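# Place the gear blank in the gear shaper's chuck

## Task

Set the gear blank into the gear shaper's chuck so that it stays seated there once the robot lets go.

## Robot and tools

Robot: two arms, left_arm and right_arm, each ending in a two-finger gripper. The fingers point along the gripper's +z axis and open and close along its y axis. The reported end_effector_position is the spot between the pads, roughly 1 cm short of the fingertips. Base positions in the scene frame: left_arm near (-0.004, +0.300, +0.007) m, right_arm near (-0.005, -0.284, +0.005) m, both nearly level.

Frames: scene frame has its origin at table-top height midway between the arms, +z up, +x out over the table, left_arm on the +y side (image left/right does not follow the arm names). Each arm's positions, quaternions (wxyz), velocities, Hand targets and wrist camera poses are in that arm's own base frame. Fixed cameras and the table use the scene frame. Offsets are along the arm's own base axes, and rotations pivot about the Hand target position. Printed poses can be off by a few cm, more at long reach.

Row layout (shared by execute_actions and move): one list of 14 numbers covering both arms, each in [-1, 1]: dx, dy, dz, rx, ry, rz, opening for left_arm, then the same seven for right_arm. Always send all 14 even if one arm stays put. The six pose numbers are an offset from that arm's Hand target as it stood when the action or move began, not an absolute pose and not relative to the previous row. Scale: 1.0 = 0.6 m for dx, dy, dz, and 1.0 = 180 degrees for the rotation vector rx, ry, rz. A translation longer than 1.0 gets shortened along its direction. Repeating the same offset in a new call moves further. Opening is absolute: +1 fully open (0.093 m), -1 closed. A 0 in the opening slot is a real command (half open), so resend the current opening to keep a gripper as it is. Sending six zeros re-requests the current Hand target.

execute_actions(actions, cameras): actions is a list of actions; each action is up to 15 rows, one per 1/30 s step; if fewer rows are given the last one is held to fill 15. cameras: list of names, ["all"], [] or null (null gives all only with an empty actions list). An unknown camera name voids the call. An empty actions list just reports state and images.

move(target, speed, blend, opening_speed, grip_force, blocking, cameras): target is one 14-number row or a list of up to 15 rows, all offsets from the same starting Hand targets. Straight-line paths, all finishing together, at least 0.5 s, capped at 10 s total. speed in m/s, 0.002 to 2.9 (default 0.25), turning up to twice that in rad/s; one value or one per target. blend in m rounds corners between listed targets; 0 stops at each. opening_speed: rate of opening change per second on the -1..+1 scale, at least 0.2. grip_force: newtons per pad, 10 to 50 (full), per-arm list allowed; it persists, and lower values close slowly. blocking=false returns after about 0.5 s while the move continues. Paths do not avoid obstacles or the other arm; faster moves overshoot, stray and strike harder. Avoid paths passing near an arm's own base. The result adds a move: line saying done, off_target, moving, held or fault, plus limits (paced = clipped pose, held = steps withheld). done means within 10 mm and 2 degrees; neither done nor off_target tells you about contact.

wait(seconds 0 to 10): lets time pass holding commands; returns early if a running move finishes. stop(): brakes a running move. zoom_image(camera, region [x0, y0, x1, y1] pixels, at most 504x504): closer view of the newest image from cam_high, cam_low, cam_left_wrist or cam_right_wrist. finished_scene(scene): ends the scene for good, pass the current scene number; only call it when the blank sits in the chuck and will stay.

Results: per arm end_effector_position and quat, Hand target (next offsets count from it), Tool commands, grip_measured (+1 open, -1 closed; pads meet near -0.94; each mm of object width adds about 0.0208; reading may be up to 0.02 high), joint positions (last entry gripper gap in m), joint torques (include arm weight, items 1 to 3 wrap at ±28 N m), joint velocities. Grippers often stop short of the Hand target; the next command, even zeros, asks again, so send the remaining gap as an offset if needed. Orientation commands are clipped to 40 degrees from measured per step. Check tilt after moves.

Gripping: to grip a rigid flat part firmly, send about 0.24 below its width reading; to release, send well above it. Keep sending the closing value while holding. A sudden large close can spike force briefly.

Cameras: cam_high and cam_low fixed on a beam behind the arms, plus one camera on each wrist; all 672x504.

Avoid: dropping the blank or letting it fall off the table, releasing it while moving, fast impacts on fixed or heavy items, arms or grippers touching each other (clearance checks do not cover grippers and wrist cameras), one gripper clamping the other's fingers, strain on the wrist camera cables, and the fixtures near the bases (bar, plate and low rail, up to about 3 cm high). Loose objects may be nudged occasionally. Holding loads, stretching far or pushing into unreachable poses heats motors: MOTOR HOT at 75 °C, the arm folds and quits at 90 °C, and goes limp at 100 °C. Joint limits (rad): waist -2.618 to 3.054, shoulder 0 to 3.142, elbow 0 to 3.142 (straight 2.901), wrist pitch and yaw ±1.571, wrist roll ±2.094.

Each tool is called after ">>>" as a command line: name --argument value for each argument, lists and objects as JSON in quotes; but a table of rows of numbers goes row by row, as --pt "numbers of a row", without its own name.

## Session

>>> execute_actions --actions '[]'

>>> zoom_image --camera "cam_high" --region '[310, 190, 510, 410]'

Scene clock: 0.00 s.
left_arm: end_effector_position=(+0.1357, -0.1450, +0.2470) grip_measured=+1.000 end_effector_quat_wxyz=(+0.451, +0.173, +0.863, -0.149) | right_arm: end_effector_position=(+0.3322, +0.0189, +0.1339) grip_measured=+1.000 end_effector_quat_wxyz=(+0.660, +0.188, +0.705, -0.178)
Joint positions: left_arm=[-1.396 0.625 0.902 -1.078 -0.699 -0.707 0.093] | right_arm=[0.504 1.58 0.254 1.2 1.025 0.105 0.093]
Joint velocities: within noise
Joint torques (N m): no reading
Heat: left arm: 35 °C; right arm: 35 °C.
Hand target: left_arm +0.1354, -0.1462, +0.2483; +0.450, +0.174, +0.863, -0.150 | right_arm +0.3346, +0.0203, +0.1397; +0.666, +0.193, +0.699, -0.172
Tool commands: left_gripper/opening=+1.0 right_gripper/opening=+1.0
camera_calibration:
cam_left_wrist: T_world_to_cam=[[-0.424755, -0.898294, 0.112482, -0.0996512], [-0.799041, 0.313584, -0.513029, 0.317691], [0.425578, -0.307789, -0.85097, 0.195006], [0, 0, 0, 1]] pos_world=[0.128531, -0.129118, 0.340138]
cam_right_wrist: T_world_to_cam=[[-0.506865, -0.861783, 0.0204348, 0.180937], [-0.430316, 0.232411, -0.872246, 0.291773], [0.746938, -0.450905, -0.48864, -0.090544], [0, 0, 0, 1]] pos_world=[0.284896, 0.0472899, 0.206557]

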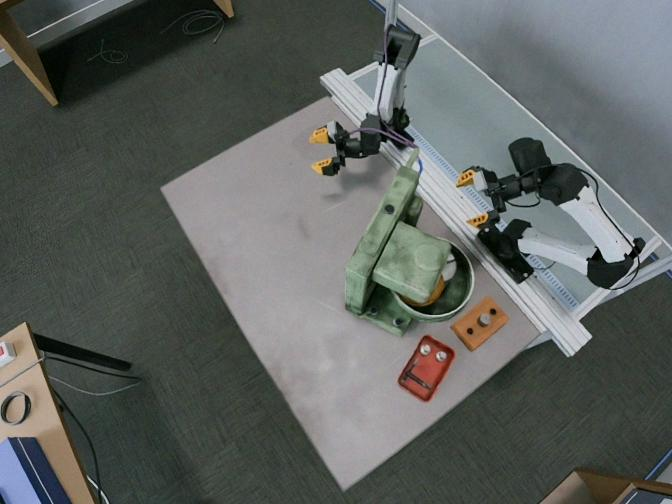

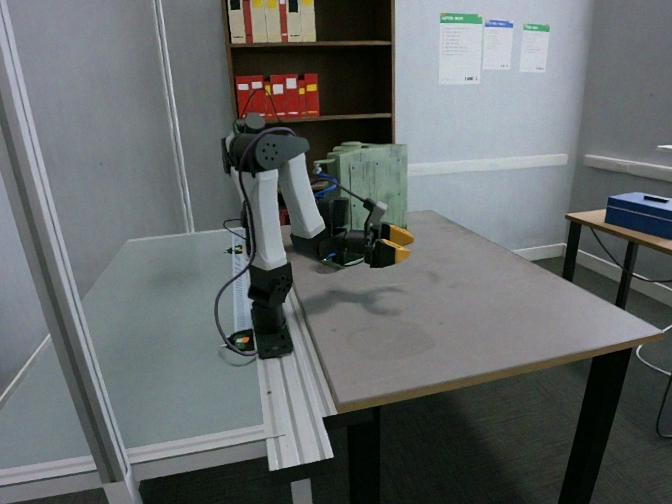

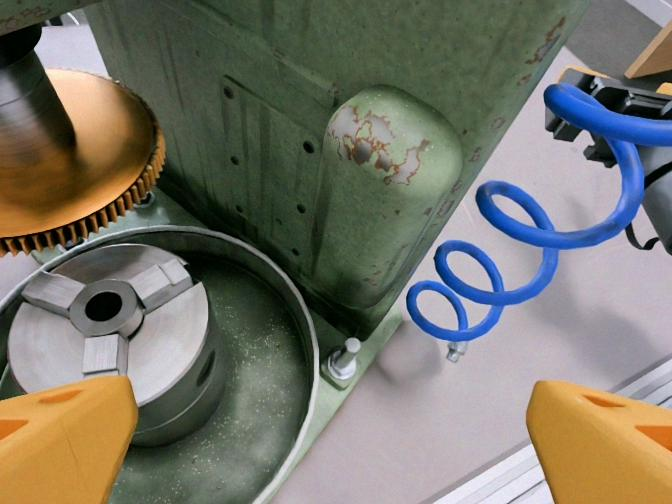

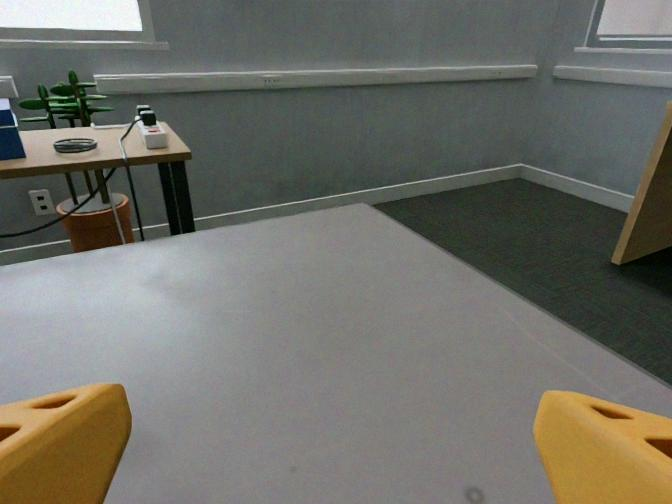

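Scaled by 2.291 from the camera's 672x504 image, which has a finer 960x720 frame.

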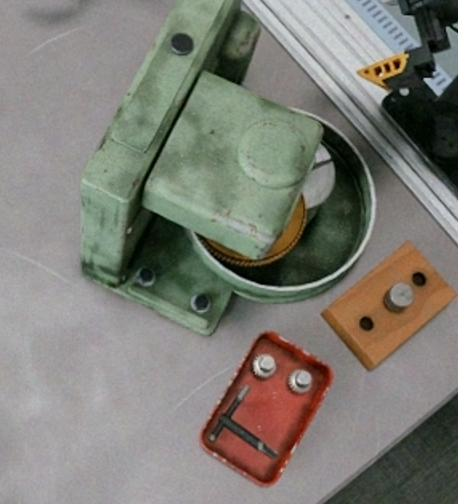

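>>> move --pt "0.0577 0.2103 0.0862 0.0233 0.0024 0.12 1 0 0 0 0 0 0 1" --pt "0.091 0.3953 -0.2022 0.0466 0.0048 0.2412 1 0 0 0 0 0 0 1" --speed 0.3 --blend '[0.05,0]' --grip_force '[50, 50]' --cameras '["cam_left_wrist"]'

>>> zoom_image --camera "cam_left_wrist" --region '[180, 200, 500, 450]'

Scene clock: 29.43 s.
left_arm: end_effector_position=(+0.1895, +0.0910, +0.1319) grip_measured=+1.000 end_effector_quat_wxyz=(+0.458, -0.132, +0.875, +0.090) | right_arm: end_effector_position=(+0.3322, +0.0189, +0.1339) grip_measured=+1.000 end_effector_quat_wxyz=(+0.660, +0.188, +0.705, -0.178)
Joint positions: left_arm=[0.646 0.336 0.375 -0.66 0.249 0.219 0.093] | right_arm=[0.504 1.58 0.254 1.2 1.025 0.105 0.093]
Joint torques (N m): left_arm=[0.72 2.09 5.57 2.48 0.14 0.17] | right_arm=[-0.21 -5.67 6.41 1.91 0.08 0.04]
Heat: left arm: 37 °C; right arm: 39 °C.
Hand target: left_arm +0.1900, +0.0910, +0.1270; +0.454, -0.127, +0.878, +0.087 | right_arm +0.3346, +0.0203, +0.1397; +0.666, +0.193, +0.699, -0.172
Off the commanded pose: left_arm 0.005 m, 1 deg | right_arm 0.006 m, 1 deg.
move: done
camera_calibration:
cam_left_wrist: T_world_to_cam=[[0.321045, -0.946738, -0.0248665, 0.029433], [-0.821622, -0.265366, -0.504499, 0.283531], [0.471029, 0.182397, -0.863054, 0.0951651], [0, 0, 0, 1]] pos_world=[0.17868, 0.0857469, 0.225905]
Images, in order (width x height): cam_left_wrist 672x504.

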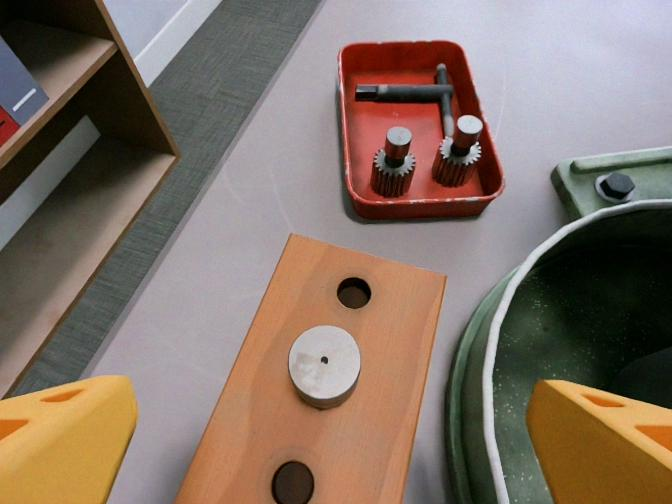

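Scaled by 1.575 from the camera's 672x504 image, which has a finer 960x720 frame.

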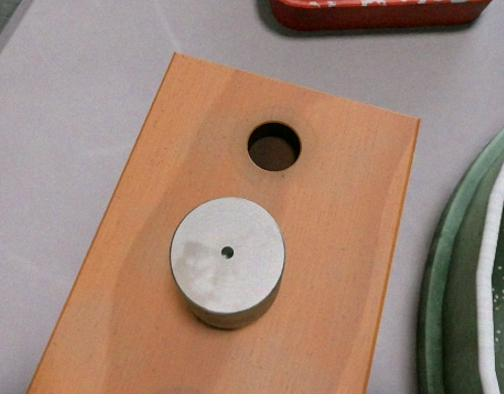

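>>> move --target '[-0.0142,0.01,-0.0733,0,0,0,1,0,0,0,0,0,0,1]' --speed 0.25 --cameras '["cam_left_wrist"]'

>>> zoom_image --camera "cam_left_wrist" --region '[200, 250, 460, 450]'

Scene clock: 39.23 s.
left_arm: end_effector_position=(+0.1813, +0.0972, +0.0854) grip_measured=+1.000 end_effector_quat_wxyz=(+0.452, -0.133, +0.878, +0.087) | right_arm: end_effector_position=(+0.3322, +0.0189, +0.1339) grip_measured=+1.000 end_effector_quat_wxyz=(+0.660, +0.188, +0.705, -0.178)
Joint positions: left_arm=[0.783 0.275 0.205 -0.594 0.358 0.306 0.093] | right_arm=[0.504 1.58 0.254 1.2 1.025 0.105 0.093]
Joint torques (N m): left_arm=[0.77 0.8 5.68 2.42 0.22 0.15] | right_arm=[-0.24 -5.67 6.41 1.91 0.08 0.04]
Heat: left arm: 37 °C; right arm: 40 °C.
Hand target: left_arm +0.1815, +0.0969, +0.0830; +0.454, -0.127, +0.878, +0.087 | right_arm +0.3346, +0.0203, +0.1397; +0.666, +0.193, +0.699, -0.172
Off the commanded pose: left_arm 0.002 m, 1 deg | right_arm 0.006 m, 1 deg.
move: done
camera_calibration:
cam_left_wrist: T_world_to_cam=[[0.320308, -0.947101, -0.0200493, 0.0364582], [-0.82792, -0.26959, -0.491803, 0.255453], [0.460382, 0.174128, -0.870475, 0.0610724], [0, 0, 0, 1]] pos_world=[0.1717, 0.0927628, 0.179526]
Images, in order (width x height): cam_left_wrist 672x504.

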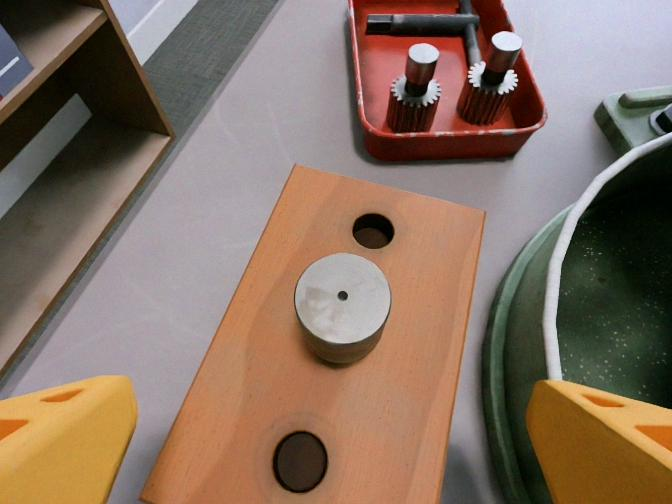

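Scaled by 1.938 from the camera's 672x504 image, which has a finer 960x720 frame.

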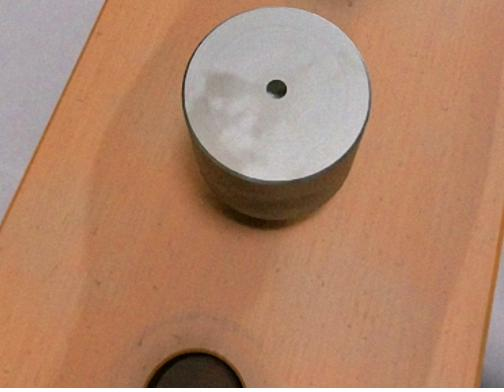

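>>> move --pt "0.0592 0.0192 -0.0392 0 0 0 1 0 0 0 0 0 0 1" --pt "0.0592 0.0192 -0.0392 0 0 0 -0.6 0 0 0 0 0 0 1" --speed 0.15 --opening_speed 1.3 --cameras '["cam_left_wrist"]'

Scene clock: 47.47 s.
left_arm: end_effector_position=(+0.2186, +0.1096, +0.0661) grip_measured=-0.466 end_effector_quat_wxyz=(+0.459, -0.121, +0.875, +0.091) | right_arm: end_effector_position=(+0.3322, +0.0189, +0.1339) grip_measured=+1.000 end_effector_quat_wxyz=(+0.660, +0.188, +0.705, -0.178)
Joint positions: left_arm=[0.636 0.604 0.124 -0.139 0.25 0.231 0.023] | right_arm=[0.504 1.58 0.254 1.2 1.025 0.105 0.093]
Joint torques (N m): left_arm=[-0.4 0.54 5.41 2.5 -0.02 -0.07] | right_arm=[-0.21 -5.65 6.41 1.92 0.08 0.04]
Heat: left arm: 38 °C; right arm: 40 °C.
Hand target: left_arm +0.2170, +0.1085, +0.0594; +0.454, -0.127, +0.878, +0.087 | right_arm +0.3346, +0.0203, +0.1397; +0.666, +0.193, +0.699, -0.172
Off the commanded pose: left_arm 0.007 m, 1 deg | right_arm 0.006 m, 1 deg.
move: done
camera_calibration:
cam_left_wrist: T_world_to_cam=[[0.303923, -0.952052, -0.0350254, 0.0410823], [-0.826396, -0.245161, -0.506917, 0.278134], [0.474025, 0.183009, -0.861283, 0.0204117], [0, 0, 0, 1]] pos_world=[0.207687, 0.103564, 0.16001]
Images, in order (width x height): cam_left_wrist 672x504.

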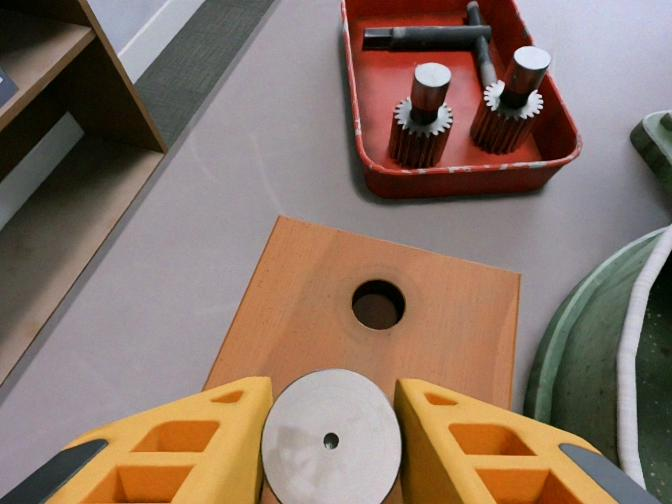

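>>> move --pt "0 0 0 0 0 0 0.1 0 0 0 0 0 0 1" --pt "-0.0065 -0.001 -0.0135 0 0 0 0.1 0 0 0 0 0 0 1" --pt "-0.0065 -0.001 -0.0135 0 0 0 -0.6 0 0 0 0 0 0 1" --speed 0.08 --opening_speed 1.3 --cameras '["cam_left_wrist"]'

Scene clock: 58.57 s.
left_arm: end_effector_position=(+0.2148, +0.1079, +0.0548) grip_measured=-0.465 end_effector_quat_wxyz=(+0.454, -0.124, +0.878, +0.088) | right_arm: end_effector_position=(+0.3322, +0.0189, +0.1339) grip_measured=+1.000 end_effector_quat_wxyz=(+0.660, +0.188, +0.705, -0.178)
Joint positions: left_arm=[0.641 0.604 0.089 -0.118 0.253 0.231 0.023] | right_arm=[0.504 1.58 0.254 1.2 1.025 0.105 0.093]
Joint torques (N m): left_arm=[0.66 -0.32 5.49 2.48 0.1 0.03] | right_arm=[-0.24 -5.64 6.41 1.91 0.09 0.04]
Heat: left arm: 38 °C; right arm: 41 °C.
Hand target: left_arm +0.2131, +0.1079, +0.0513; +0.454, -0.127, +0.878, +0.087 | right_arm +0.3346, +0.0203, +0.1397; +0.666, +0.193, +0.699, -0.172
Off the commanded pose: left_arm 0.004 m, 0 deg | right_arm 0.006 m, 1 deg.
move: done
camera_calibration:
cam_left_wrist: T_world_to_cam=[[0.306529, -0.951413, -0.0292085, 0.0391314], [-0.830904, -0.252481, -0.495834, 0.269996], [0.464368, 0.176257, -0.867926, 0.0160274], [0, 0, 0, 1]] pos_world=[0.204903, 0.102574, 0.148926]
Images, in order (width x height): cam_left_wrist 672x504.

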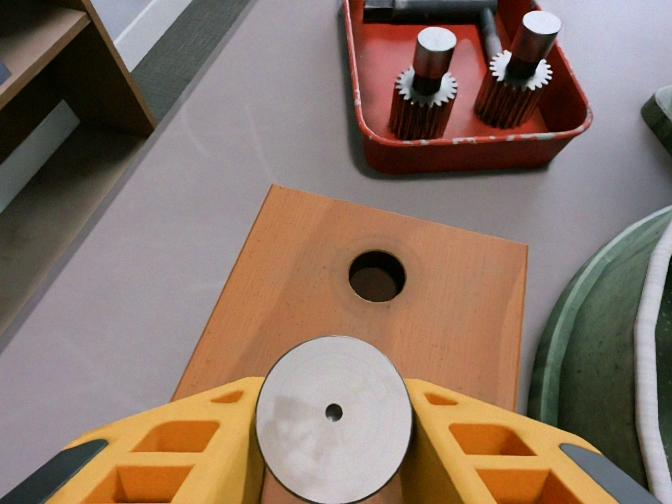

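>>> move --pt "0 0 0.25 0 0 0 -0.6 0 0 0 0 0 0 1" --pt "-0.0535 -0.31 0.3312 0 0 0 -0.6 0 0 0 0 0 0 1" --speed '[0.15,0.25]' --blend '[0.03,0]' --cameras '["cam_left_wrist"]'

>>> zoom_image --camera "cam_left_wrist" --region '[200, 200, 500, 440]'

Scene clock: 69.53 s.
left_arm: end_effector_position=(+0.1777, -0.0747, +0.2398) grip_measured=-0.480 end_effector_quat_wxyz=(+0.439, -0.120, +0.885, +0.096) | right_arm: end_effector_position=(+0.3322, +0.0189, +0.1339) grip_measured=+1.000 end_effector_quat_wxyz=(+0.660, +0.188, +0.705, -0.178)
Joint positions: left_arm=[-1.174 1.035 1.091 -1.564 -0.93 -1.413 0.022] | right_arm=[0.504 1.58 0.254 1.2 1.025 0.105 0.093]
Joint torques (N m): left_arm=[-0.65 -0.59 7.82 0.55 -0.87 -0.11] | right_arm=[-0.24 -5.65 6.41 1.91 0.1 0.04]
Heat: left arm: 38 °C; right arm: 41 °C.
Hand target: left_arm +0.1810, -0.0781, +0.2501; +0.454, -0.127, +0.878, +0.087 | right_arm +0.3346, +0.0203, +0.1397; +0.666, +0.193, +0.699, -0.172
Off the commanded pose: left_arm 0.011 m, 2 deg | right_arm 0.006 m, 1 deg.
move: off_target (left_arm)
camera_calibration:
cam_left_wrist: T_world_to_cam=[[0.306047, -0.950581, -0.0522639, -0.112061], [-0.848138, -0.247305, -0.468511, 0.28163], [0.432432, 0.187713, -0.881911, 0.235862], [0, 0, 0, 1]] pos_world=[0.171163, -0.0811489, 0.334099]
Images, in order (width x height): cam_left_wrist 672x504.

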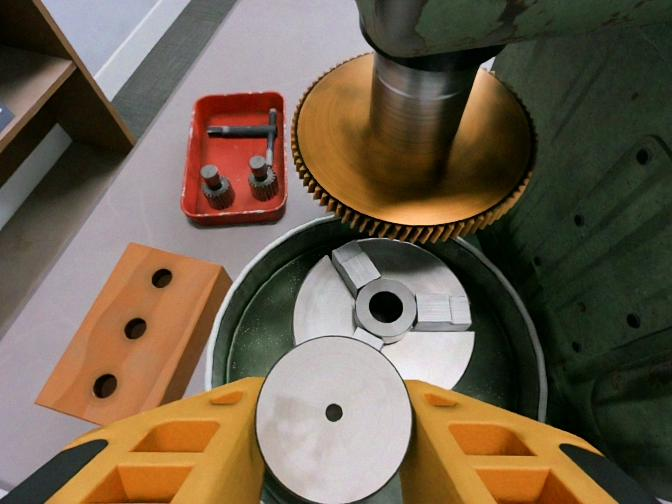

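Scaled by 1.680 from the camera's 672x504 image, which has a finer 960x720 frame.

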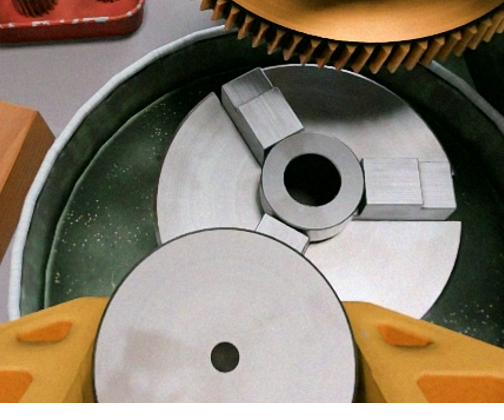

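>>> move --target '[0.106,-0.0015,-0.0668,0.0017,-0.0053,0,-0.6,0,0,0,0,0,0,1]' --speed 0.12 --cameras '["cam_left_wrist"]'

>>> zoom_image --camera "cam_left_wrist" --region '[200, 250, 500, 490]'

Scene clock: 82.07 s.
left_arm: end_effector_position=(+0.2428, -0.0796, +0.2058) grip_measured=-0.480 end_effector_quat_wxyz=(+0.451, -0.122, +0.879, +0.098) | right_arm: end_effector_position=(+0.3322, +0.0189, +0.1339) grip_measured=+1.000 end_effector_quat_wxyz=(+0.660, +0.188, +0.705, -0.178)
Joint positions: left_arm=[-0.842 1.035 0.905 -0.957 -0.865 -0.891 0.022] | right_arm=[0.504 1.58 0.254 1.2 1.025 0.105 0.093]
Joint torques (N m): left_arm=[0.59 -4.04 5.38 1.79 -0.53 0.13] | right_arm=[-0.24 -5.65 6.42 1.91 0.08 0.04]
Heat: left arm: 38 °C; right arm: 42 °C.
Hand target: left_arm +0.2446, -0.0790, +0.2100; +0.461, -0.127, +0.874, +0.089 | right_arm +0.3346, +0.0203, +0.1397; +0.666, +0.193, +0.699, -0.172
Off the commanded pose: left_arm 0.005 m, 2 deg | right_arm 0.006 m, 1 deg.
move: done
camera_calibration:
cam_left_wrist: T_world_to_cam=[[0.310987, -0.949092, -0.050114, -0.139968], [-0.834346, -0.247377, -0.492617, 0.321489], [0.455142, 0.19501, -0.868802, 0.171034], [0, 0, 0, 1]] pos_world=[0.233917, -0.0866667, 0.299951]
Images, in order (width x height): cam_left_wrist 672x504.

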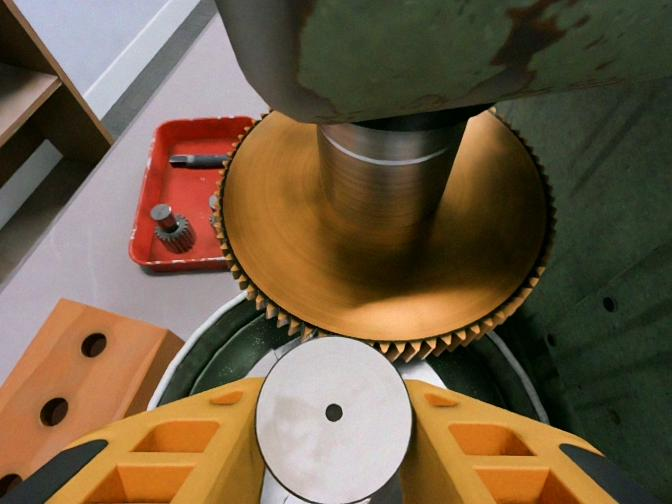

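Scaled by 1.680 from the camera's 672x504 image, which has a finer 960x720 frame.

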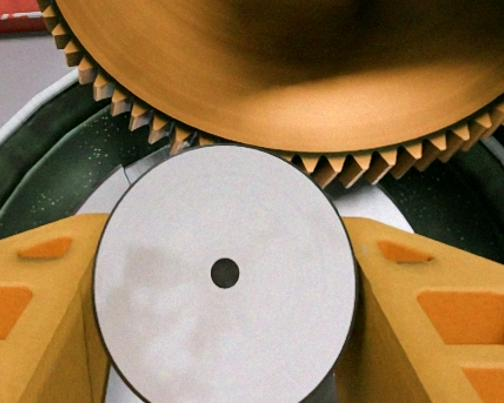

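>>> move --target '[-0.0038,0.004,-0.03,-0.006,-0.0022,0,-0.6,0,0,0,0,0,0,1]' --speed 0.05 --cameras '["cam_left_wrist"]'

>>> zoom_image --camera "cam_left_wrist" --region '[200, 290, 472, 490]'

Scene clock: 93.00 s.
left_arm: end_effector_position=(+0.2400, -0.0768, +0.1886) grip_measured=-0.480 end_effector_quat_wxyz=(+0.453, -0.127, +0.878, +0.088) | right_arm: end_effector_position=(+0.3322, +0.0189, +0.1339) grip_measured=+1.000 end_effector_quat_wxyz=(+0.660, +0.188, +0.705, -0.178)
Joint positions: left_arm=[-0.839 0.996 0.815 -0.884 -0.856 -0.891 0.022] | right_arm=[0.504 1.58 0.254 1.2 1.025 0.105 0.093]
Joint torques (N m): left_arm=[0.65 -3.34 5.49 1.86 -0.53 0.12] | right_arm=[-0.21 -5.64 6.43 1.91 0.09 0.04]
Heat: left arm: 38 °C; right arm: 42 °C.
Hand target: left_arm +0.2423, -0.0766, +0.1919; +0.463, -0.131, +0.873, +0.080 | right_arm +0.3346, +0.0203, +0.1397; +0.666, +0.193, +0.699, -0.172
Off the commanded pose: left_arm 0.004 m, 2 deg | right_arm 0.006 m, 1 deg.
move: done
camera_calibration:
cam_left_wrist: T_world_to_cam=[[0.310366, -0.950217, -0.0275686, -0.14141], [-0.830162, -0.256796, -0.49486, 0.310002], [0.463145, 0.176474, -0.868535, 0.153382], [0, 0, 0, 1]] pos_world=[0.230202, -0.0818307, 0.282727]
Images, in order (width x height): cam_left_wrist 672x504.

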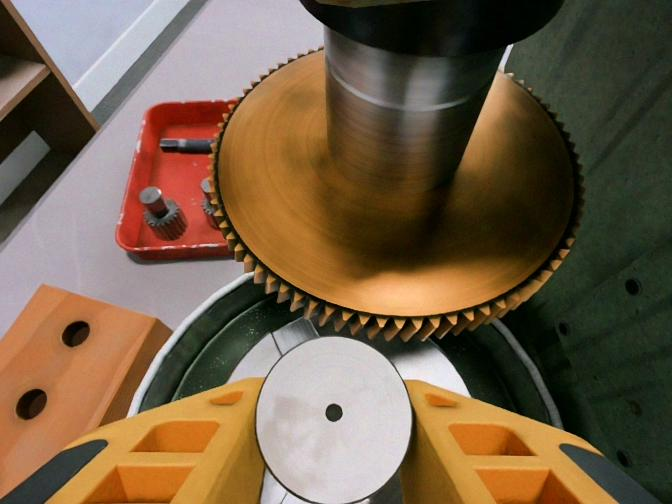

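Scaled by 1.853 from the camera's 672x504 image, which has a finer 960x720 frame.

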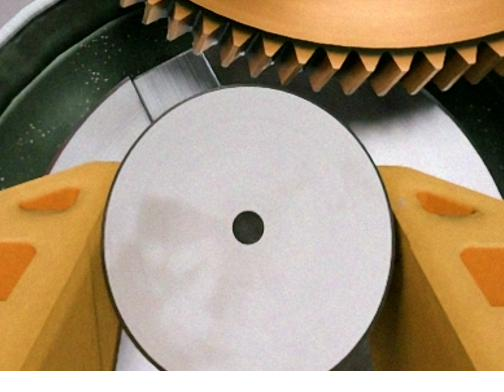

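>>> zoom_image --camera "cam_left_wrist" --region '[200, 300, 340, 400]'

>>> zoom_image --camera "cam_left_wrist" --region '[360, 300, 500, 400]'

Scaled by 3.600 from the camera's 672x504 image, which has a finer 960x720 frame.

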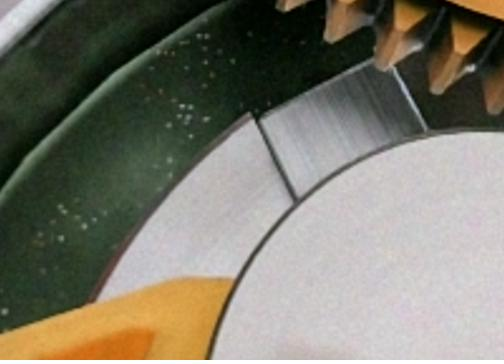

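Scaled by 3.600 from the camera's 672x504 image, which has a finer 960x720 frame.

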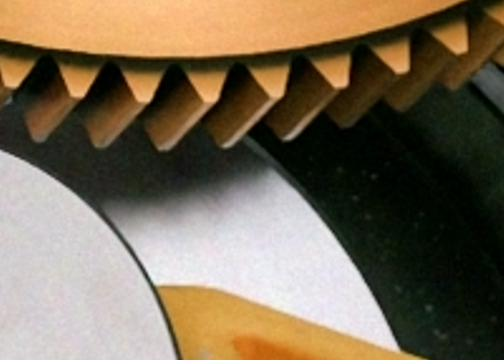

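>>> move --target '[0.0027,-0.006,0.0,0,0,0,-0.6,0,0,0,0,0,0,1]' --speed 0.05

Scene clock: 128.97 s.
left_arm: end_effector_position=(+0.2403, -0.0771, +0.1889) grip_measured=-0.480 end_effector_quat_wxyz=(+0.454, -0.127, +0.878, +0.087) | right_arm: end_effector_position=(+0.3322, +0.0189, +0.1339) grip_measured=+1.000 end_effector_quat_wxyz=(+0.660, +0.188, +0.705, -0.178)
Joint positions: left_arm=[-0.839 0.996 0.815 -0.882 -0.856 -0.891 0.022] | right_arm=[0.504 1.58 0.254 1.2 1.025 0.105 0.093]
Joint torques (N m): left_arm=[-0.16 -1.74 6.19 1.87 -0.54 0.07] | right_arm=[-0.23 -5.67 6.42 1.92 0.08 0.04]
Heat: left arm: 38 °C; right arm: 43 °C.
Hand target: left_arm +0.2440, -0.0802, +0.1919; +0.463, -0.131, +0.873, +0.080 | right_arm +0.3346, +0.0203, +0.1397; +0.666, +0.193, +0.699, -0.172
Off the commanded pose: left_arm 0.006 m, 1 deg | right_arm 0.006 m, 1 deg.
move: done

>>> move --target '[0.003,-0.006,0.004,0,0,0,-0.6,0,0,0,0,0,0,1]' --speed 0.08

Scene clock: 131.33 s.
left_arm: end_effector_position=(+0.2410, -0.0778, +0.1862) grip_measured=-0.480 end_effector_quat_wxyz=(+0.451, -0.124, +0.879, +0.092) | right_arm: end_effector_position=(+0.3322, +0.0189, +0.1339) grip_measured=+1.000 end_effector_quat_wxyz=(+0.660, +0.188, +0.705, -0.178)
Joint positions: left_arm=[-0.839 1.009 0.815 -0.882 -0.856 -0.891 0.022] | right_arm=[0.504 1.58 0.254 1.2 1.025 0.105 0.093]
Joint torques (N m): left_arm=[-0.68 -1.51 7.83 1.77 -0.6 -0.02] | right_arm=[-0.24 -5.65 6.42 1.92 0.08 0.04]
Heat: left arm: 38 °C; right arm: 43 °C.
Hand target: left_arm +0.2457, -0.0838, +0.1944; +0.463, -0.131, +0.873, +0.080 | right_arm +0.3346, +0.0203, +0.1397; +0.666, +0.193, +0.699, -0.172
Off the commanded pose: left_arm 0.011 m, 2 deg | right_arm 0.006 m, 1 deg.
move: off_target (left_arm)

>>> move --target '[-0.002,-0.006,0.003,0,0,-0.004,-0.6,0,0,0,0,0,0,1]' --speed 0.08

Scene clock: 136.03 s.
left_arm: end_effector_position=(+0.2398, -0.0815, +0.1862) grip_measured=-0.480 end_effector_quat_wxyz=(+0.451, -0.118, +0.880, +0.088) | right_arm: end_effector_position=(+0.3322, +0.0189, +0.1339) grip_measured=+1.000 end_effector_quat_wxyz=(+0.660, +0.188, +0.705, -0.178)
Joint positions: left_arm=[-0.854 1.009 0.815 -0.882 -0.856 -0.891 0.022] | right_arm=[0.504 1.58 0.254 1.2 1.025 0.105 0.093]
Joint torques (N m): left_arm=[-0.7 -1.22 8.42 1.66 -0.6 -0.05] | right_arm=[-0.23 -5.67 6.43 1.91 0.09 0.04]
Heat: left arm: 38 °C; right arm: 43 °C.
Hand target: left_arm +0.2445, -0.0874, +0.1962; +0.464, -0.126, +0.874, +0.077 | right_arm +0.3346, +0.0203, +0.1397; +0.666, +0.193, +0.699, -0.172
Off the commanded pose: left_arm 0.012 m, 2 deg | right_arm 0.006 m, 1 deg.
move: off_target (left_arm)

>>> move --pt "0.001 0.0182 -0.008 0 0 0.004 -0.6 0 0 0 0 0 0 1" --speed 0.08

Scene clock: 144.97 s.
left_arm: end_effector_position=(+0.2431, -0.0768, +0.1890) grip_measured=-0.480 end_effector_quat_wxyz=(+0.454, -0.128, +0.877, +0.086) | right_arm: end_effector_position=(+0.3322, +0.0189, +0.1339) grip_measured=+1.000 end_effector_quat_wxyz=(+0.660, +0.188, +0.705, -0.178)
Joint positions: left_arm=[-0.825 1 0.815 -0.865 -0.85 -0.875 0.022] | right_arm=[0.504 1.58 0.254 1.2 1.025 0.105 0.093]
Joint torques (N m): left_arm=[0.59 -3.33 5.38 1.9 -0.51 0.14] | right_arm=[-0.21 -5.64 6.42 1.91 0.09 0.04]
Heat: left arm: 39 °C; right arm: 44 °C.
Hand target: left_arm +0.2451, -0.0765, +0.1913; +0.463, -0.131, +0.873, +0.080 | right_arm +0.3346, +0.0203, +0.1397; +0.666, +0.193, +0.699, -0.172
Off the commanded pose: left_arm 0.003 m, 1 deg | right_arm 0.006 m, 1 deg.
move: done

>>> move --pt "0.002 -0.016 0.002 0 0 -0.003 -0.6 0 0 0 0 0 0 1" --speed 0.08

Scene clock: 149.03 s.
left_arm: end_effector_position=(+0.2424, -0.0816, +0.1865) grip_measured=-0.480 end_effector_quat_wxyz=(+0.452, -0.118, +0.880, +0.087) | right_arm: end_effector_position=(+0.3322, +0.0189, +0.1339) grip_measured=+1.000 end_effector_quat_wxyz=(+0.660, +0.188, +0.705, -0.178)
Joint positions: left_arm=[-0.842 1.012 0.815 -0.864 -0.849 -0.874 0.022] | right_arm=[0.504 1.58 0.254 1.2 1.025 0.105 0.093]
Joint torques (N m): left_arm=[-0.68 -1.54 7.25 1.77 -0.61 -0.08] | right_arm=[-0.24 -5.64 6.42 1.91 0.09 0.04]
Heat: left arm: 39 °C; right arm: 44 °C.
Hand target: left_arm +0.2463, -0.0861, +0.1925; +0.463, -0.127, +0.874, +0.078 | right_arm +0.3346, +0.0203, +0.1397; +0.666, +0.193, +0.699, -0.172
Off the commanded pose: left_arm 0.008 m, 2 deg | right_arm 0.006 m, 1 deg.
move: done

>>> move --pt "-0.002 0.003 -0.024 0 0 0 -0.6 0 0 0 0 0 0 1" --speed 0.04 --cameras '["cam_left_wrist"]'

>>> zoom_image --camera "cam_left_wrist" --region '[160, 290, 510, 490]'

Scene clock: 155.57 s.
left_arm: end_effector_position=(+0.2428, -0.0820, +0.1760) grip_measured=-0.480 end_effector_quat_wxyz=(+0.452, -0.119, +0.880, +0.086) | right_arm: end_effector_position=(+0.3322, +0.0189, +0.1339) grip_measured=+1.000 end_effector_quat_wxyz=(+0.660, +0.188, +0.705, -0.178)
Joint positions: left_arm=[-0.842 1.012 0.773 -0.82 -0.849 -0.874 0.022] | right_arm=[0.504 1.58 0.254 1.2 1.025 0.105 0.093]
Joint torques (N m): left_arm=[-0.49 -2.43 5.57 1.85 -0.6 -0.07] | right_arm=[-0.27 -5.67 6.42 1.91 0.09 0.04]
Heat: left arm: 39 °C; right arm: 44 °C.
Hand target: left_arm +0.2452, -0.0844, +0.1782; +0.463, -0.127, +0.874, +0.078 | right_arm +0.3346, +0.0203, +0.1397; +0.666, +0.193, +0.699, -0.172
Off the commanded pose: left_arm 0.004 m, 2 deg | right_arm 0.006 m, 1 deg.
move: done
camera_calibration:
cam_left_wrist: T_world_to_cam=[[0.295199, -0.954867, -0.0329601, -0.143338], [-0.836408, -0.241595, -0.491989, 0.306959], [0.461821, 0.172803, -0.869977, 0.14235], [0, 0, 0, 1]] pos_world=[0.233316, -0.0873077, 0.270137]
Images, in order (width x height): cam_left_wrist 672x504.

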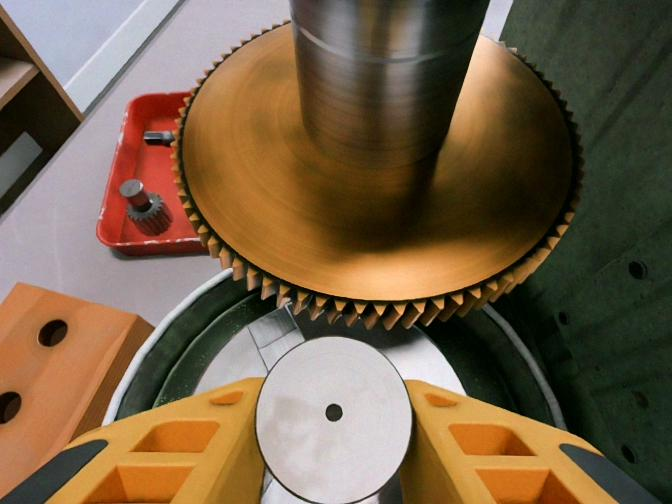

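Scaled by 1.440 from the camera's 672x504 image, which has a finer 960x720 frame.

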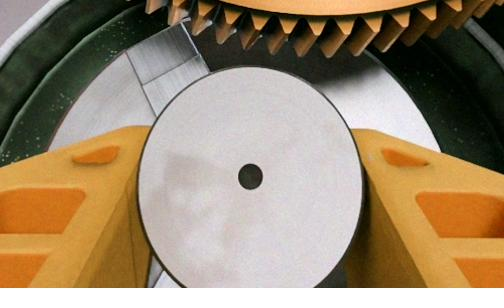

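>>> move --pt "-0.002 0.003 -0.012 0 0 0 -0.6 0 0 0 0 0 0 1" --speed 0.04

Scene clock: 166.73 s.
left_arm: end_effector_position=(+0.2449, -0.0821, +0.1741) grip_measured=-0.480 end_effector_quat_wxyz=(+0.462, -0.125, +0.874, +0.082) | right_arm: end_effector_position=(+0.3322, +0.0189, +0.1339) grip_measured=+1.000 end_effector_quat_wxyz=(+0.660, +0.188, +0.705, -0.178)
Joint positions: left_arm=[-0.842 1.006 0.748 -0.778 -0.863 -0.874 0.022] | right_arm=[0.504 1.58 0.254 1.2 1.025 0.105 0.093]
Joint torques (N m): left_arm=[-0.24 -2.74 4.9 1.72 -0.46 -0.06] | right_arm=[-0.24 -5.64 6.42 1.91 0.09 0.04]
Heat: left arm: 39 °C; right arm: 44 °C.
Hand target: left_arm +0.2440, -0.0826, +0.1710; +0.463, -0.127, +0.873, +0.078 | right_arm +0.3346, +0.0203, +0.1397; +0.666, +0.193, +0.699, -0.172
Off the commanded pose: left_arm 0.003 m, 1 deg | right_arm 0.006 m, 1 deg.
move: done

>>> move --pt "-0.003 0.014 -0.003 -0.0017 0.0053 0 -0.6 0 0 0 0 0 0 1" --speed 0.05 --cameras '["cam_left_wrist"]'

>>> zoom_image --camera "cam_left_wrist" --region '[160, 290, 510, 490]'

Scene clock: 175.33 s.
left_arm: end_effector_position=(+0.2441, -0.0765, +0.1743) grip_measured=-0.480 end_effector_quat_wxyz=(+0.462, -0.133, +0.874, +0.074) | right_arm: end_effector_position=(+0.3322, +0.0189, +0.1339) grip_measured=+1.000 end_effector_quat_wxyz=(+0.660, +0.188, +0.705, -0.178)
Joint positions: left_arm=[-0.817 0.972 0.732 -0.768 -0.843 -0.862 0.022] | right_arm=[0.504 1.58 0.254 1.2 1.025 0.105 0.093]
Joint torques (N m): left_arm=[0.77 -2.74 4.89 1.63 -0.33 0.15] | right_arm=[-0.23 -5.65 6.41 1.91 0.09 0.04]
Heat: left arm: 39 °C; right arm: 44 °C.
Hand target: left_arm +0.2422, -0.0741, +0.1693; +0.456, -0.128, +0.878, +0.077 | right_arm +0.3346, +0.0203, +0.1397; +0.666, +0.193, +0.699, -0.172
Off the commanded pose: left_arm 0.006 m, 1 deg | right_arm 0.006 m, 1 deg.
move: done
camera_calibration:
cam_left_wrist: T_world_to_cam=[[0.308827, -0.951098, 0.00623265, -0.148396], [-0.819231, -0.269327, -0.506284, 0.304775], [0.483204, 0.151248, -0.862344, 0.13109], [0, 0, 0, 1]] pos_world=[0.232167, -0.0788821, 0.268272]
Images, in order (width x height): cam_left_wrist 672x504.

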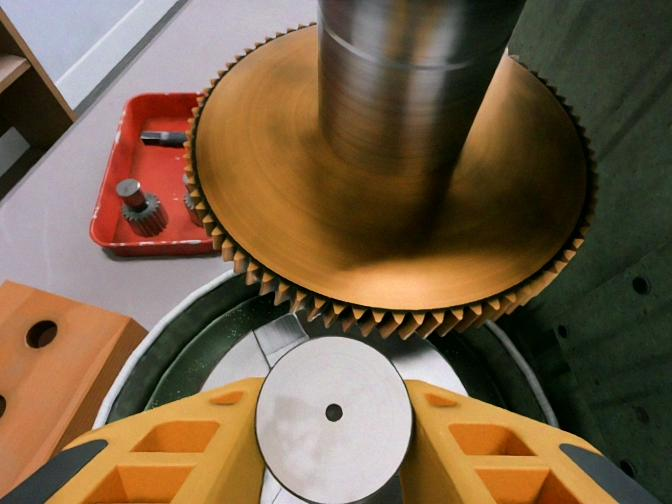

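Scaled by 1.440 from the camera's 672x504 image, which has a finer 960x720 frame.

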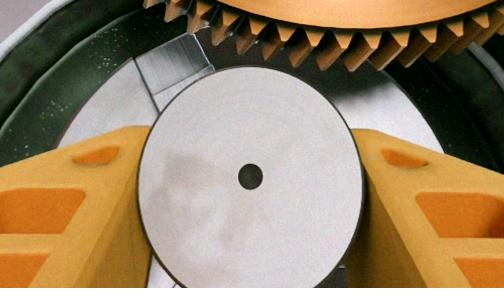

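>>> move --pt "0.005 -0.0198 0.0345 0.0096 0.0076 0 -0.6 0 0 0 0 0 0 1" --speed 0.06 --cameras '["cam_left_wrist"]'

>>> zoom_image --camera "cam_left_wrist" --region '[160, 290, 510, 490]'

Scene clock: 188.17 s.
left_arm: end_effector_position=(+0.2408, -0.0798, +0.1789) grip_measured=-0.480 end_effector_quat_wxyz=(+0.436, -0.111, +0.887, +0.104) | right_arm: end_effector_position=(+0.3322, +0.0189, +0.1339) grip_measured=+1.000 end_effector_quat_wxyz=(+0.660, +0.188, +0.705, -0.178)
Joint positions: left_arm=[-0.838 1.04 0.82 -0.895 -0.841 -0.88 0.022] | right_arm=[0.504 1.58 0.254 1.2 1.025 0.105 0.093]
Joint torques (N m): left_arm=[-0.76 -1.57 9.05 1.5 -0.57 -0.09] | right_arm=[-0.25 -5.65 6.43 1.91 0.09 0.04]
Heat: left arm: 39 °C; right arm: 45 °C.
Hand target: left_arm +0.2452, -0.0860, +0.1900; +0.447, -0.120, +0.882, +0.091 | right_arm +0.3346, +0.0203, +0.1397; +0.666, +0.193, +0.699, -0.172
Off the commanded pose: left_arm 0.013 m, 2 deg | right_arm 0.006 m, 1 deg.
move: off_target (left_arm)
camera_calibration:
cam_left_wrist: T_world_to_cam=[[0.29632, -0.952013, -0.0765838, -0.132836], [-0.855359, -0.22885, -0.464745, 0.307986], [0.424917, 0.20322, -0.882126, 0.158893], [0, 0, 0, 1]] pos_world=[0.235284, -0.0882696, 0.273126]
Images, in order (width x height): cam_left_wrist 672x504.

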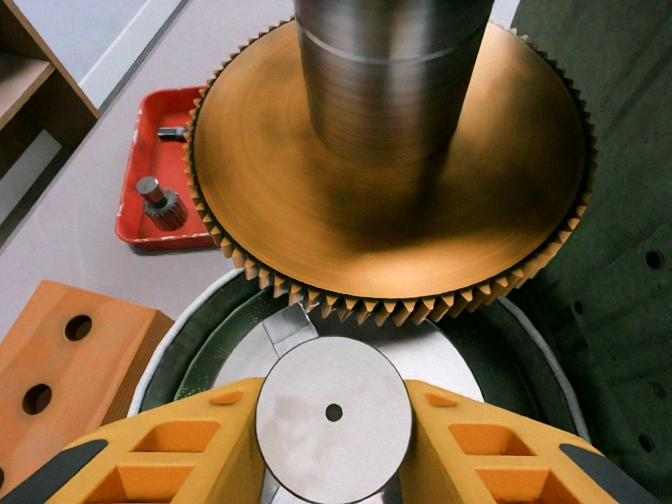

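Scaled by 1.440 from the camera's 672x504 image, which has a finer 960x720 frame.

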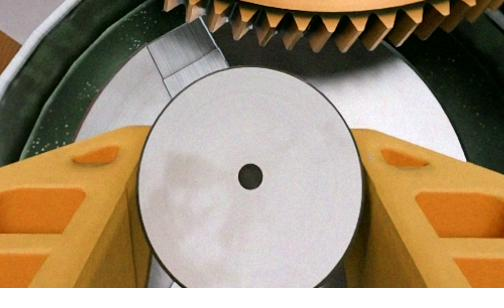

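>>> move --pt "-0.002 0.005 -0.0167 -0.0079 -0.0129 0 -0.6 0 0 0 0 0 0 1" --speed 0.05 --cameras '["cam_left_wrist"]'

>>> zoom_image --camera "cam_left_wrist" --region '[160, 290, 510, 490]'

Scene clock: 197.07 s.
left_arm: end_effector_position=(+0.2420, -0.0814, +0.1749) grip_measured=-0.480 end_effector_quat_wxyz=(+0.448, -0.119, +0.882, +0.088) | right_arm: end_effector_position=(+0.3322, +0.0189, +0.1339) grip_measured=+1.000 end_effector_quat_wxyz=(+0.660, +0.188, +0.705, -0.178)
Joint positions: left_arm=[-0.839 1.016 0.777 -0.832 -0.843 -0.88 0.022] | right_arm=[0.504 1.58 0.254 1.2 1.025 0.105 0.093]
Joint torques (N m): left_arm=[-0.7 -3.62 5.5 1.83 -0.68 -0.04] | right_arm=[-0.23 -5.64 6.42 1.91 0.09 0.04]
Heat: left arm: 40 °C; right arm: 45 °C.
Hand target: left_arm +0.2440, -0.0829, +0.1799; +0.463, -0.127, +0.873, +0.078 | right_arm +0.3346, +0.0203, +0.1397; +0.666, +0.193, +0.699, -0.172
Off the commanded pose: left_arm 0.006 m, 3 deg | right_arm 0.006 m, 1 deg.
move: off_target (left_arm)
camera_calibration:
cam_left_wrist: T_world_to_cam=[[0.297075, -0.954118, -0.0374835, -0.142248], [-0.841068, -0.242887, -0.483333, 0.305435], [0.452053, 0.175112, -0.874634, 0.144932], [0, 0, 0, 1]] pos_world=[0.233633, -0.0869144, 0.269058]
Images, in order (width x height): cam_left_wrist 672x504.

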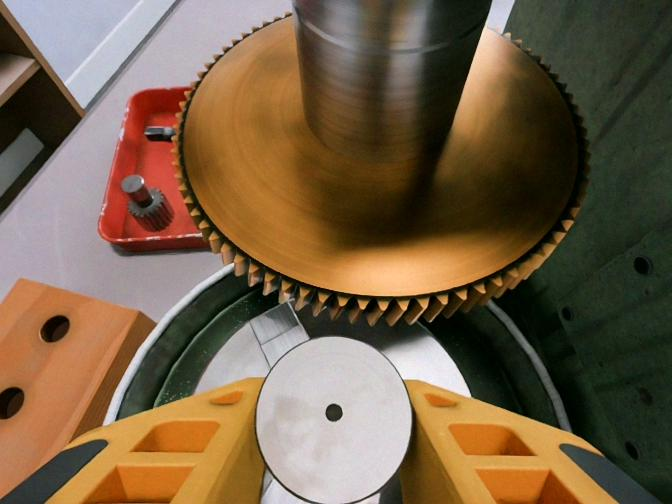

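Scaled by 1.440 from the camera's 672x504 image, which has a finer 960x720 frame.

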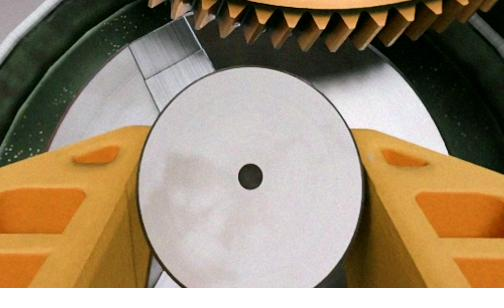

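>>> move --pt "0 0.003 -0.015 -0.001 0 0 -0.6 0 0 0 0 0 0 1" --speed 0.04

Scene clock: 201.63 s.
left_arm: end_effector_position=(+0.2444, -0.0814, +0.1740) grip_measured=-0.480 end_effector_quat_wxyz=(+0.463, -0.129, +0.874, +0.078) | right_arm: end_effector_position=(+0.3322, +0.0189, +0.1339) grip_measured=+1.000 end_effector_quat_wxyz=(+0.660, +0.188, +0.705, -0.178)
Joint positions: left_arm=[-0.839 0.998 0.743 -0.775 -0.859 -0.88 0.022] | right_arm=[0.504 1.58 0.254 1.2 1.025 0.105 0.093]
Joint torques (N m): left_arm=[0.01 -2.63 4.85 1.73 -0.45 0.07] | right_arm=[-0.24 -5.63 6.39 1.9 0.09 0.04]
Heat: left arm: 40 °C; right arm: 45 °C.
Hand target: left_arm +0.2440, -0.0812, +0.1708; +0.463, -0.128, +0.874, +0.077 | right_arm +0.3346, +0.0203, +0.1397; +0.666, +0.193, +0.699, -0.172
Off the commanded pose: left_arm 0.003 m, 0 deg | right_arm 0.006 m, 1 deg.
move: done

>>> move --pt "-0.01 0.003 0 -0.0017 0.0063 0 -0.6 0 0 0 0 0 0 1" --speed 0.04 --cameras '["cam_left_wrist"]'

>>> zoom_image --camera "cam_left_wrist" --region '[160, 290, 510, 490]'

Scene clock: 208.20 s.
left_arm: end_effector_position=(+0.2423, -0.0796, +0.1738) grip_measured=-0.480 end_effector_quat_wxyz=(+0.460, -0.130, +0.875, +0.078) | right_arm: end_effector_position=(+0.3322, +0.0189, +0.1339) grip_measured=+1.000 end_effector_quat_wxyz=(+0.660, +0.188, +0.705, -0.178)
Joint positions: left_arm=[-0.839 0.989 0.743 -0.791 -0.855 -0.887 0.022] | right_arm=[0.504 1.58 0.254 1.2 1.025 0.105 0.093]
Joint torques (N m): left_arm=[-0.73 -2.88 5.76 1.32 -0.38 -0.1] | right_arm=[-0.23 -5.65 6.42 1.91 0.08 0.04]
Heat: left arm: 40 °C; right arm: 45 °C.
Hand target: left_arm +0.2380, -0.0794, +0.1709; +0.454, -0.129, +0.878, +0.076 | right_arm +0.3346, +0.0203, +0.1397; +0.666, +0.193, +0.699, -0.172
Off the commanded pose: left_arm 0.005 m, 1 deg | right_arm 0.006 m, 1 deg.
move: done
camera_calibration:
cam_left_wrist: T_world_to_cam=[[0.307713, -0.951471, -0.00396722, -0.148821], [-0.822109, -0.263773, -0.50454, 0.303016], [0.479009, 0.158515, -0.863379, 0.133883], [0, 0, 0, 1]] pos_world=[0.230775, -0.0828942, 0.267886]
Images, in order (width x height): cam_left_wrist 672x504.

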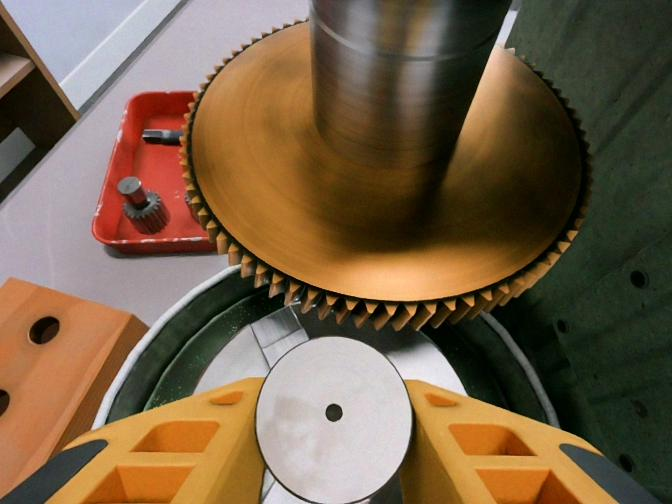

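Scaled by 1.440 from the camera's 672x504 image, which has a finer 960x720 frame.

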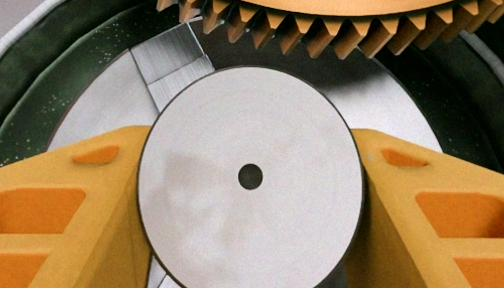

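>>> move --pt "0 0.013 -0.006 0.005 0.0017 0 -0.6 0 0 0 0 0 0 1" --pt "0 -0.016 -0.008 0.005 0.0017 0 -0.6 0 0 0 0 0 0 1" --speed 0.03 --blend 0.003

Scene clock: 239.07 s.
left_arm: end_effector_position=(+0.2404, -0.0809, +0.1711) grip_measured=-0.480 end_effector_quat_wxyz=(+0.469, -0.129, +0.869, +0.095) | right_arm: end_effector_position=(+0.3322, +0.0189, +0.1339) grip_measured=+1.000 end_effector_quat_wxyz=(+0.660, +0.188, +0.705, -0.178)
Joint positions: left_arm=[-0.876 1.017 0.736 -0.804 -0.91 -0.929 0.022] | right_arm=[0.504 1.58 0.254 1.2 1.025 0.105 0.093]
Joint torques (N m): left_arm=[-1.22 -0.62 7.32 1.25 -0.09 -0.18] | right_arm=[-0.21 -5.65 6.42 1.91 0.09 0.03]
Heat: left arm: 39 °C; right arm: 45 °C.
Hand target: left_arm +0.2379, -0.0889, +0.1660; +0.453, -0.125, +0.879, +0.083 | right_arm +0.3346, +0.0203, +0.1397; +0.666, +0.193, +0.699, -0.172
Off the commanded pose: left_arm 0.010 m, 3 deg | right_arm 0.006 m, 1 deg.
move: off_target (left_arm)

>>> move --pt "0.004 0.0125 0.0 0 0 0 -0.6 0 0 0 0 0 0 1" --pt "0.004 0.0125 -0.012 0 0 0 -0.6 0 0 0 0 0 0 1" --speed 0.03 --blend 0.003 --cameras '["cam_left_wrist"]'

>>> zoom_image --camera "cam_left_wrist" --region '[160, 290, 510, 490]'

Scene clock: 246.77 s.
left_arm: end_effector_position=(+0.2411, -0.0793, +0.1713) grip_measured=-0.480 end_effector_quat_wxyz=(+0.468, -0.131, +0.870, +0.088) | right_arm: end_effector_position=(+0.3322, +0.0189, +0.1339) grip_measured=+1.000 end_effector_quat_wxyz=(+0.660, +0.188, +0.705, -0.178)
Joint positions: left_arm=[-0.862 1.001 0.73 -0.79 -0.894 -0.912 0.022] | right_arm=[0.504 1.58 0.254 1.2 1.025 0.105 0.093]
Joint torques (N m): left_arm=[1.07 -1.59 4.04 1.77 -0.07 0.1] | right_arm=[-0.2 -5.64 6.41 1.91 0.09 0.04]
Heat: left arm: 39 °C; right arm: 46 °C.
Hand target: left_arm +0.2404, -0.0814, +0.1589; +0.453, -0.125, +0.879, +0.083 | right_arm +0.3346, +0.0203, +0.1397; +0.666, +0.193, +0.699, -0.172
Off the commanded pose: left_arm 0.013 m, 2 deg | right_arm 0.006 m, 1 deg.
move: off_target (left_arm)
camera_calibration:
cam_left_wrist: T_world_to_cam=[[0.318186, -0.947832, -0.0193104, -0.147834], [-0.811158, -0.261649, -0.523032, 0.301606], [0.490694, 0.182085, -0.852094, 0.129291], [0, 0, 0, 1]] pos_world=[0.228246, -0.0847488, 0.265063]
Images, in order (width x height): cam_left_wrist 672x504.

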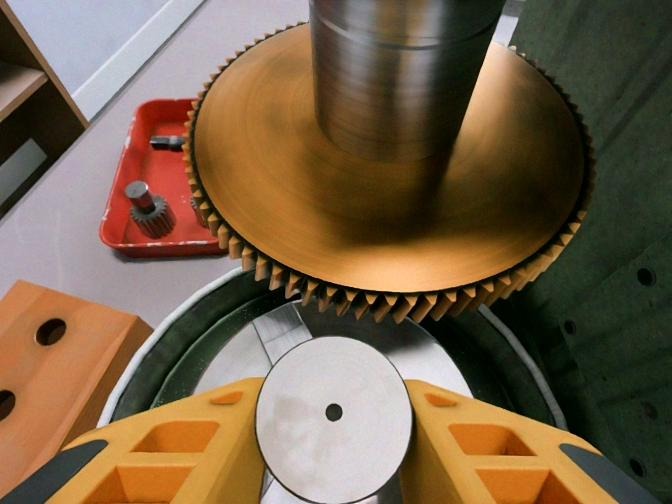

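Scaled by 1.440 from the camera's 672x504 image, which has a finer 960x720 frame.

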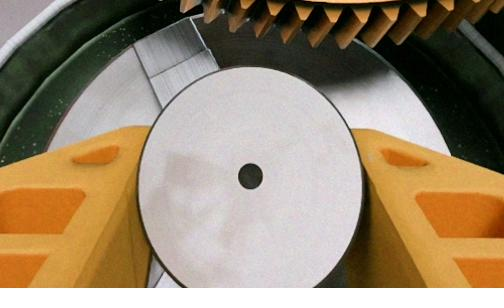

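>>> move --pt "0.001 0.002 0.018 0 0 0 -0.6 0 0 0 0 0 0 1" --pt "0.001 0.002 0.018 0 0 0 -0.27 0 0 0 0 0 0 1" --speed 0.03 --opening_speed 0.5 --cameras '["cam_left_wrist"]'

>>> zoom_image --camera "cam_left_wrist" --region '[160, 290, 510, 490]'

Scene clock: 255.37 s.
left_arm: end_effector_position=(+0.2404, -0.0797, +0.1683) grip_measured=-0.272 end_effector_quat_wxyz=(+0.457, -0.129, +0.876, +0.082) | right_arm: end_effector_position=(+0.3322, +0.0189, +0.1339) grip_measured=+1.000 end_effector_quat_wxyz=(+0.660, +0.188, +0.705, -0.178)
Joint positions: left_arm=[-0.848 0.996 0.73 -0.793 -0.86 -0.902 0.032] | right_arm=[0.504 1.58 0.254 1.2 1.025 0.105 0.093]
Joint torques (N m): left_arm=[0.61 -1.76 7.24 1.42 -0.35 0.13] | right_arm=[-0.23 -5.65 6.43 1.92 0.09 0.04]
Heat: left arm: 40 °C; right arm: 46 °C.
Hand target: left_arm +0.2409, -0.0803, +0.1697; +0.453, -0.125, +0.879, +0.083 | right_arm +0.3346, +0.0203, +0.1397; +0.666, +0.193, +0.699, -0.172
Off the commanded pose: left_arm 0.002 m, 1 deg | right_arm 0.006 m, 1 deg.
move: done
camera_calibration:
cam_left_wrist: T_world_to_cam=[[0.309329, -0.950858, -0.0135567, -0.147087], [-0.825543, -0.261431, -0.500132, 0.298968], [0.472011, 0.165897, -0.865843, 0.132673], [0, 0, 0, 1]] pos_world=[0.229687, -0.0837096, 0.262403]
Images, in order (width x height): cam_left_wrist 672x504.

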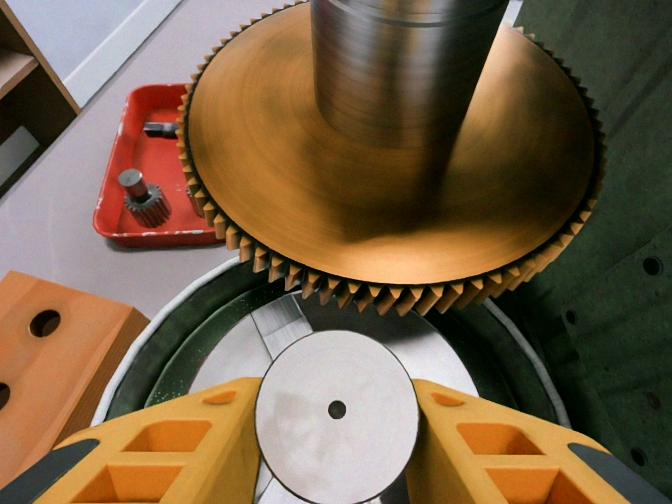

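Scaled by 1.440 from the camera's 672x504 image, which has a finer 960x720 frame.

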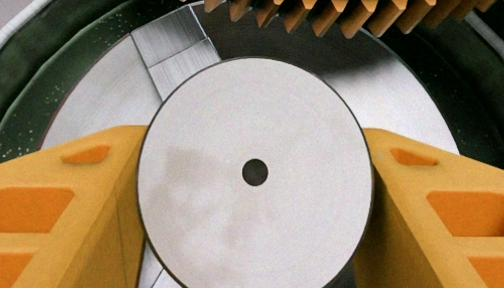

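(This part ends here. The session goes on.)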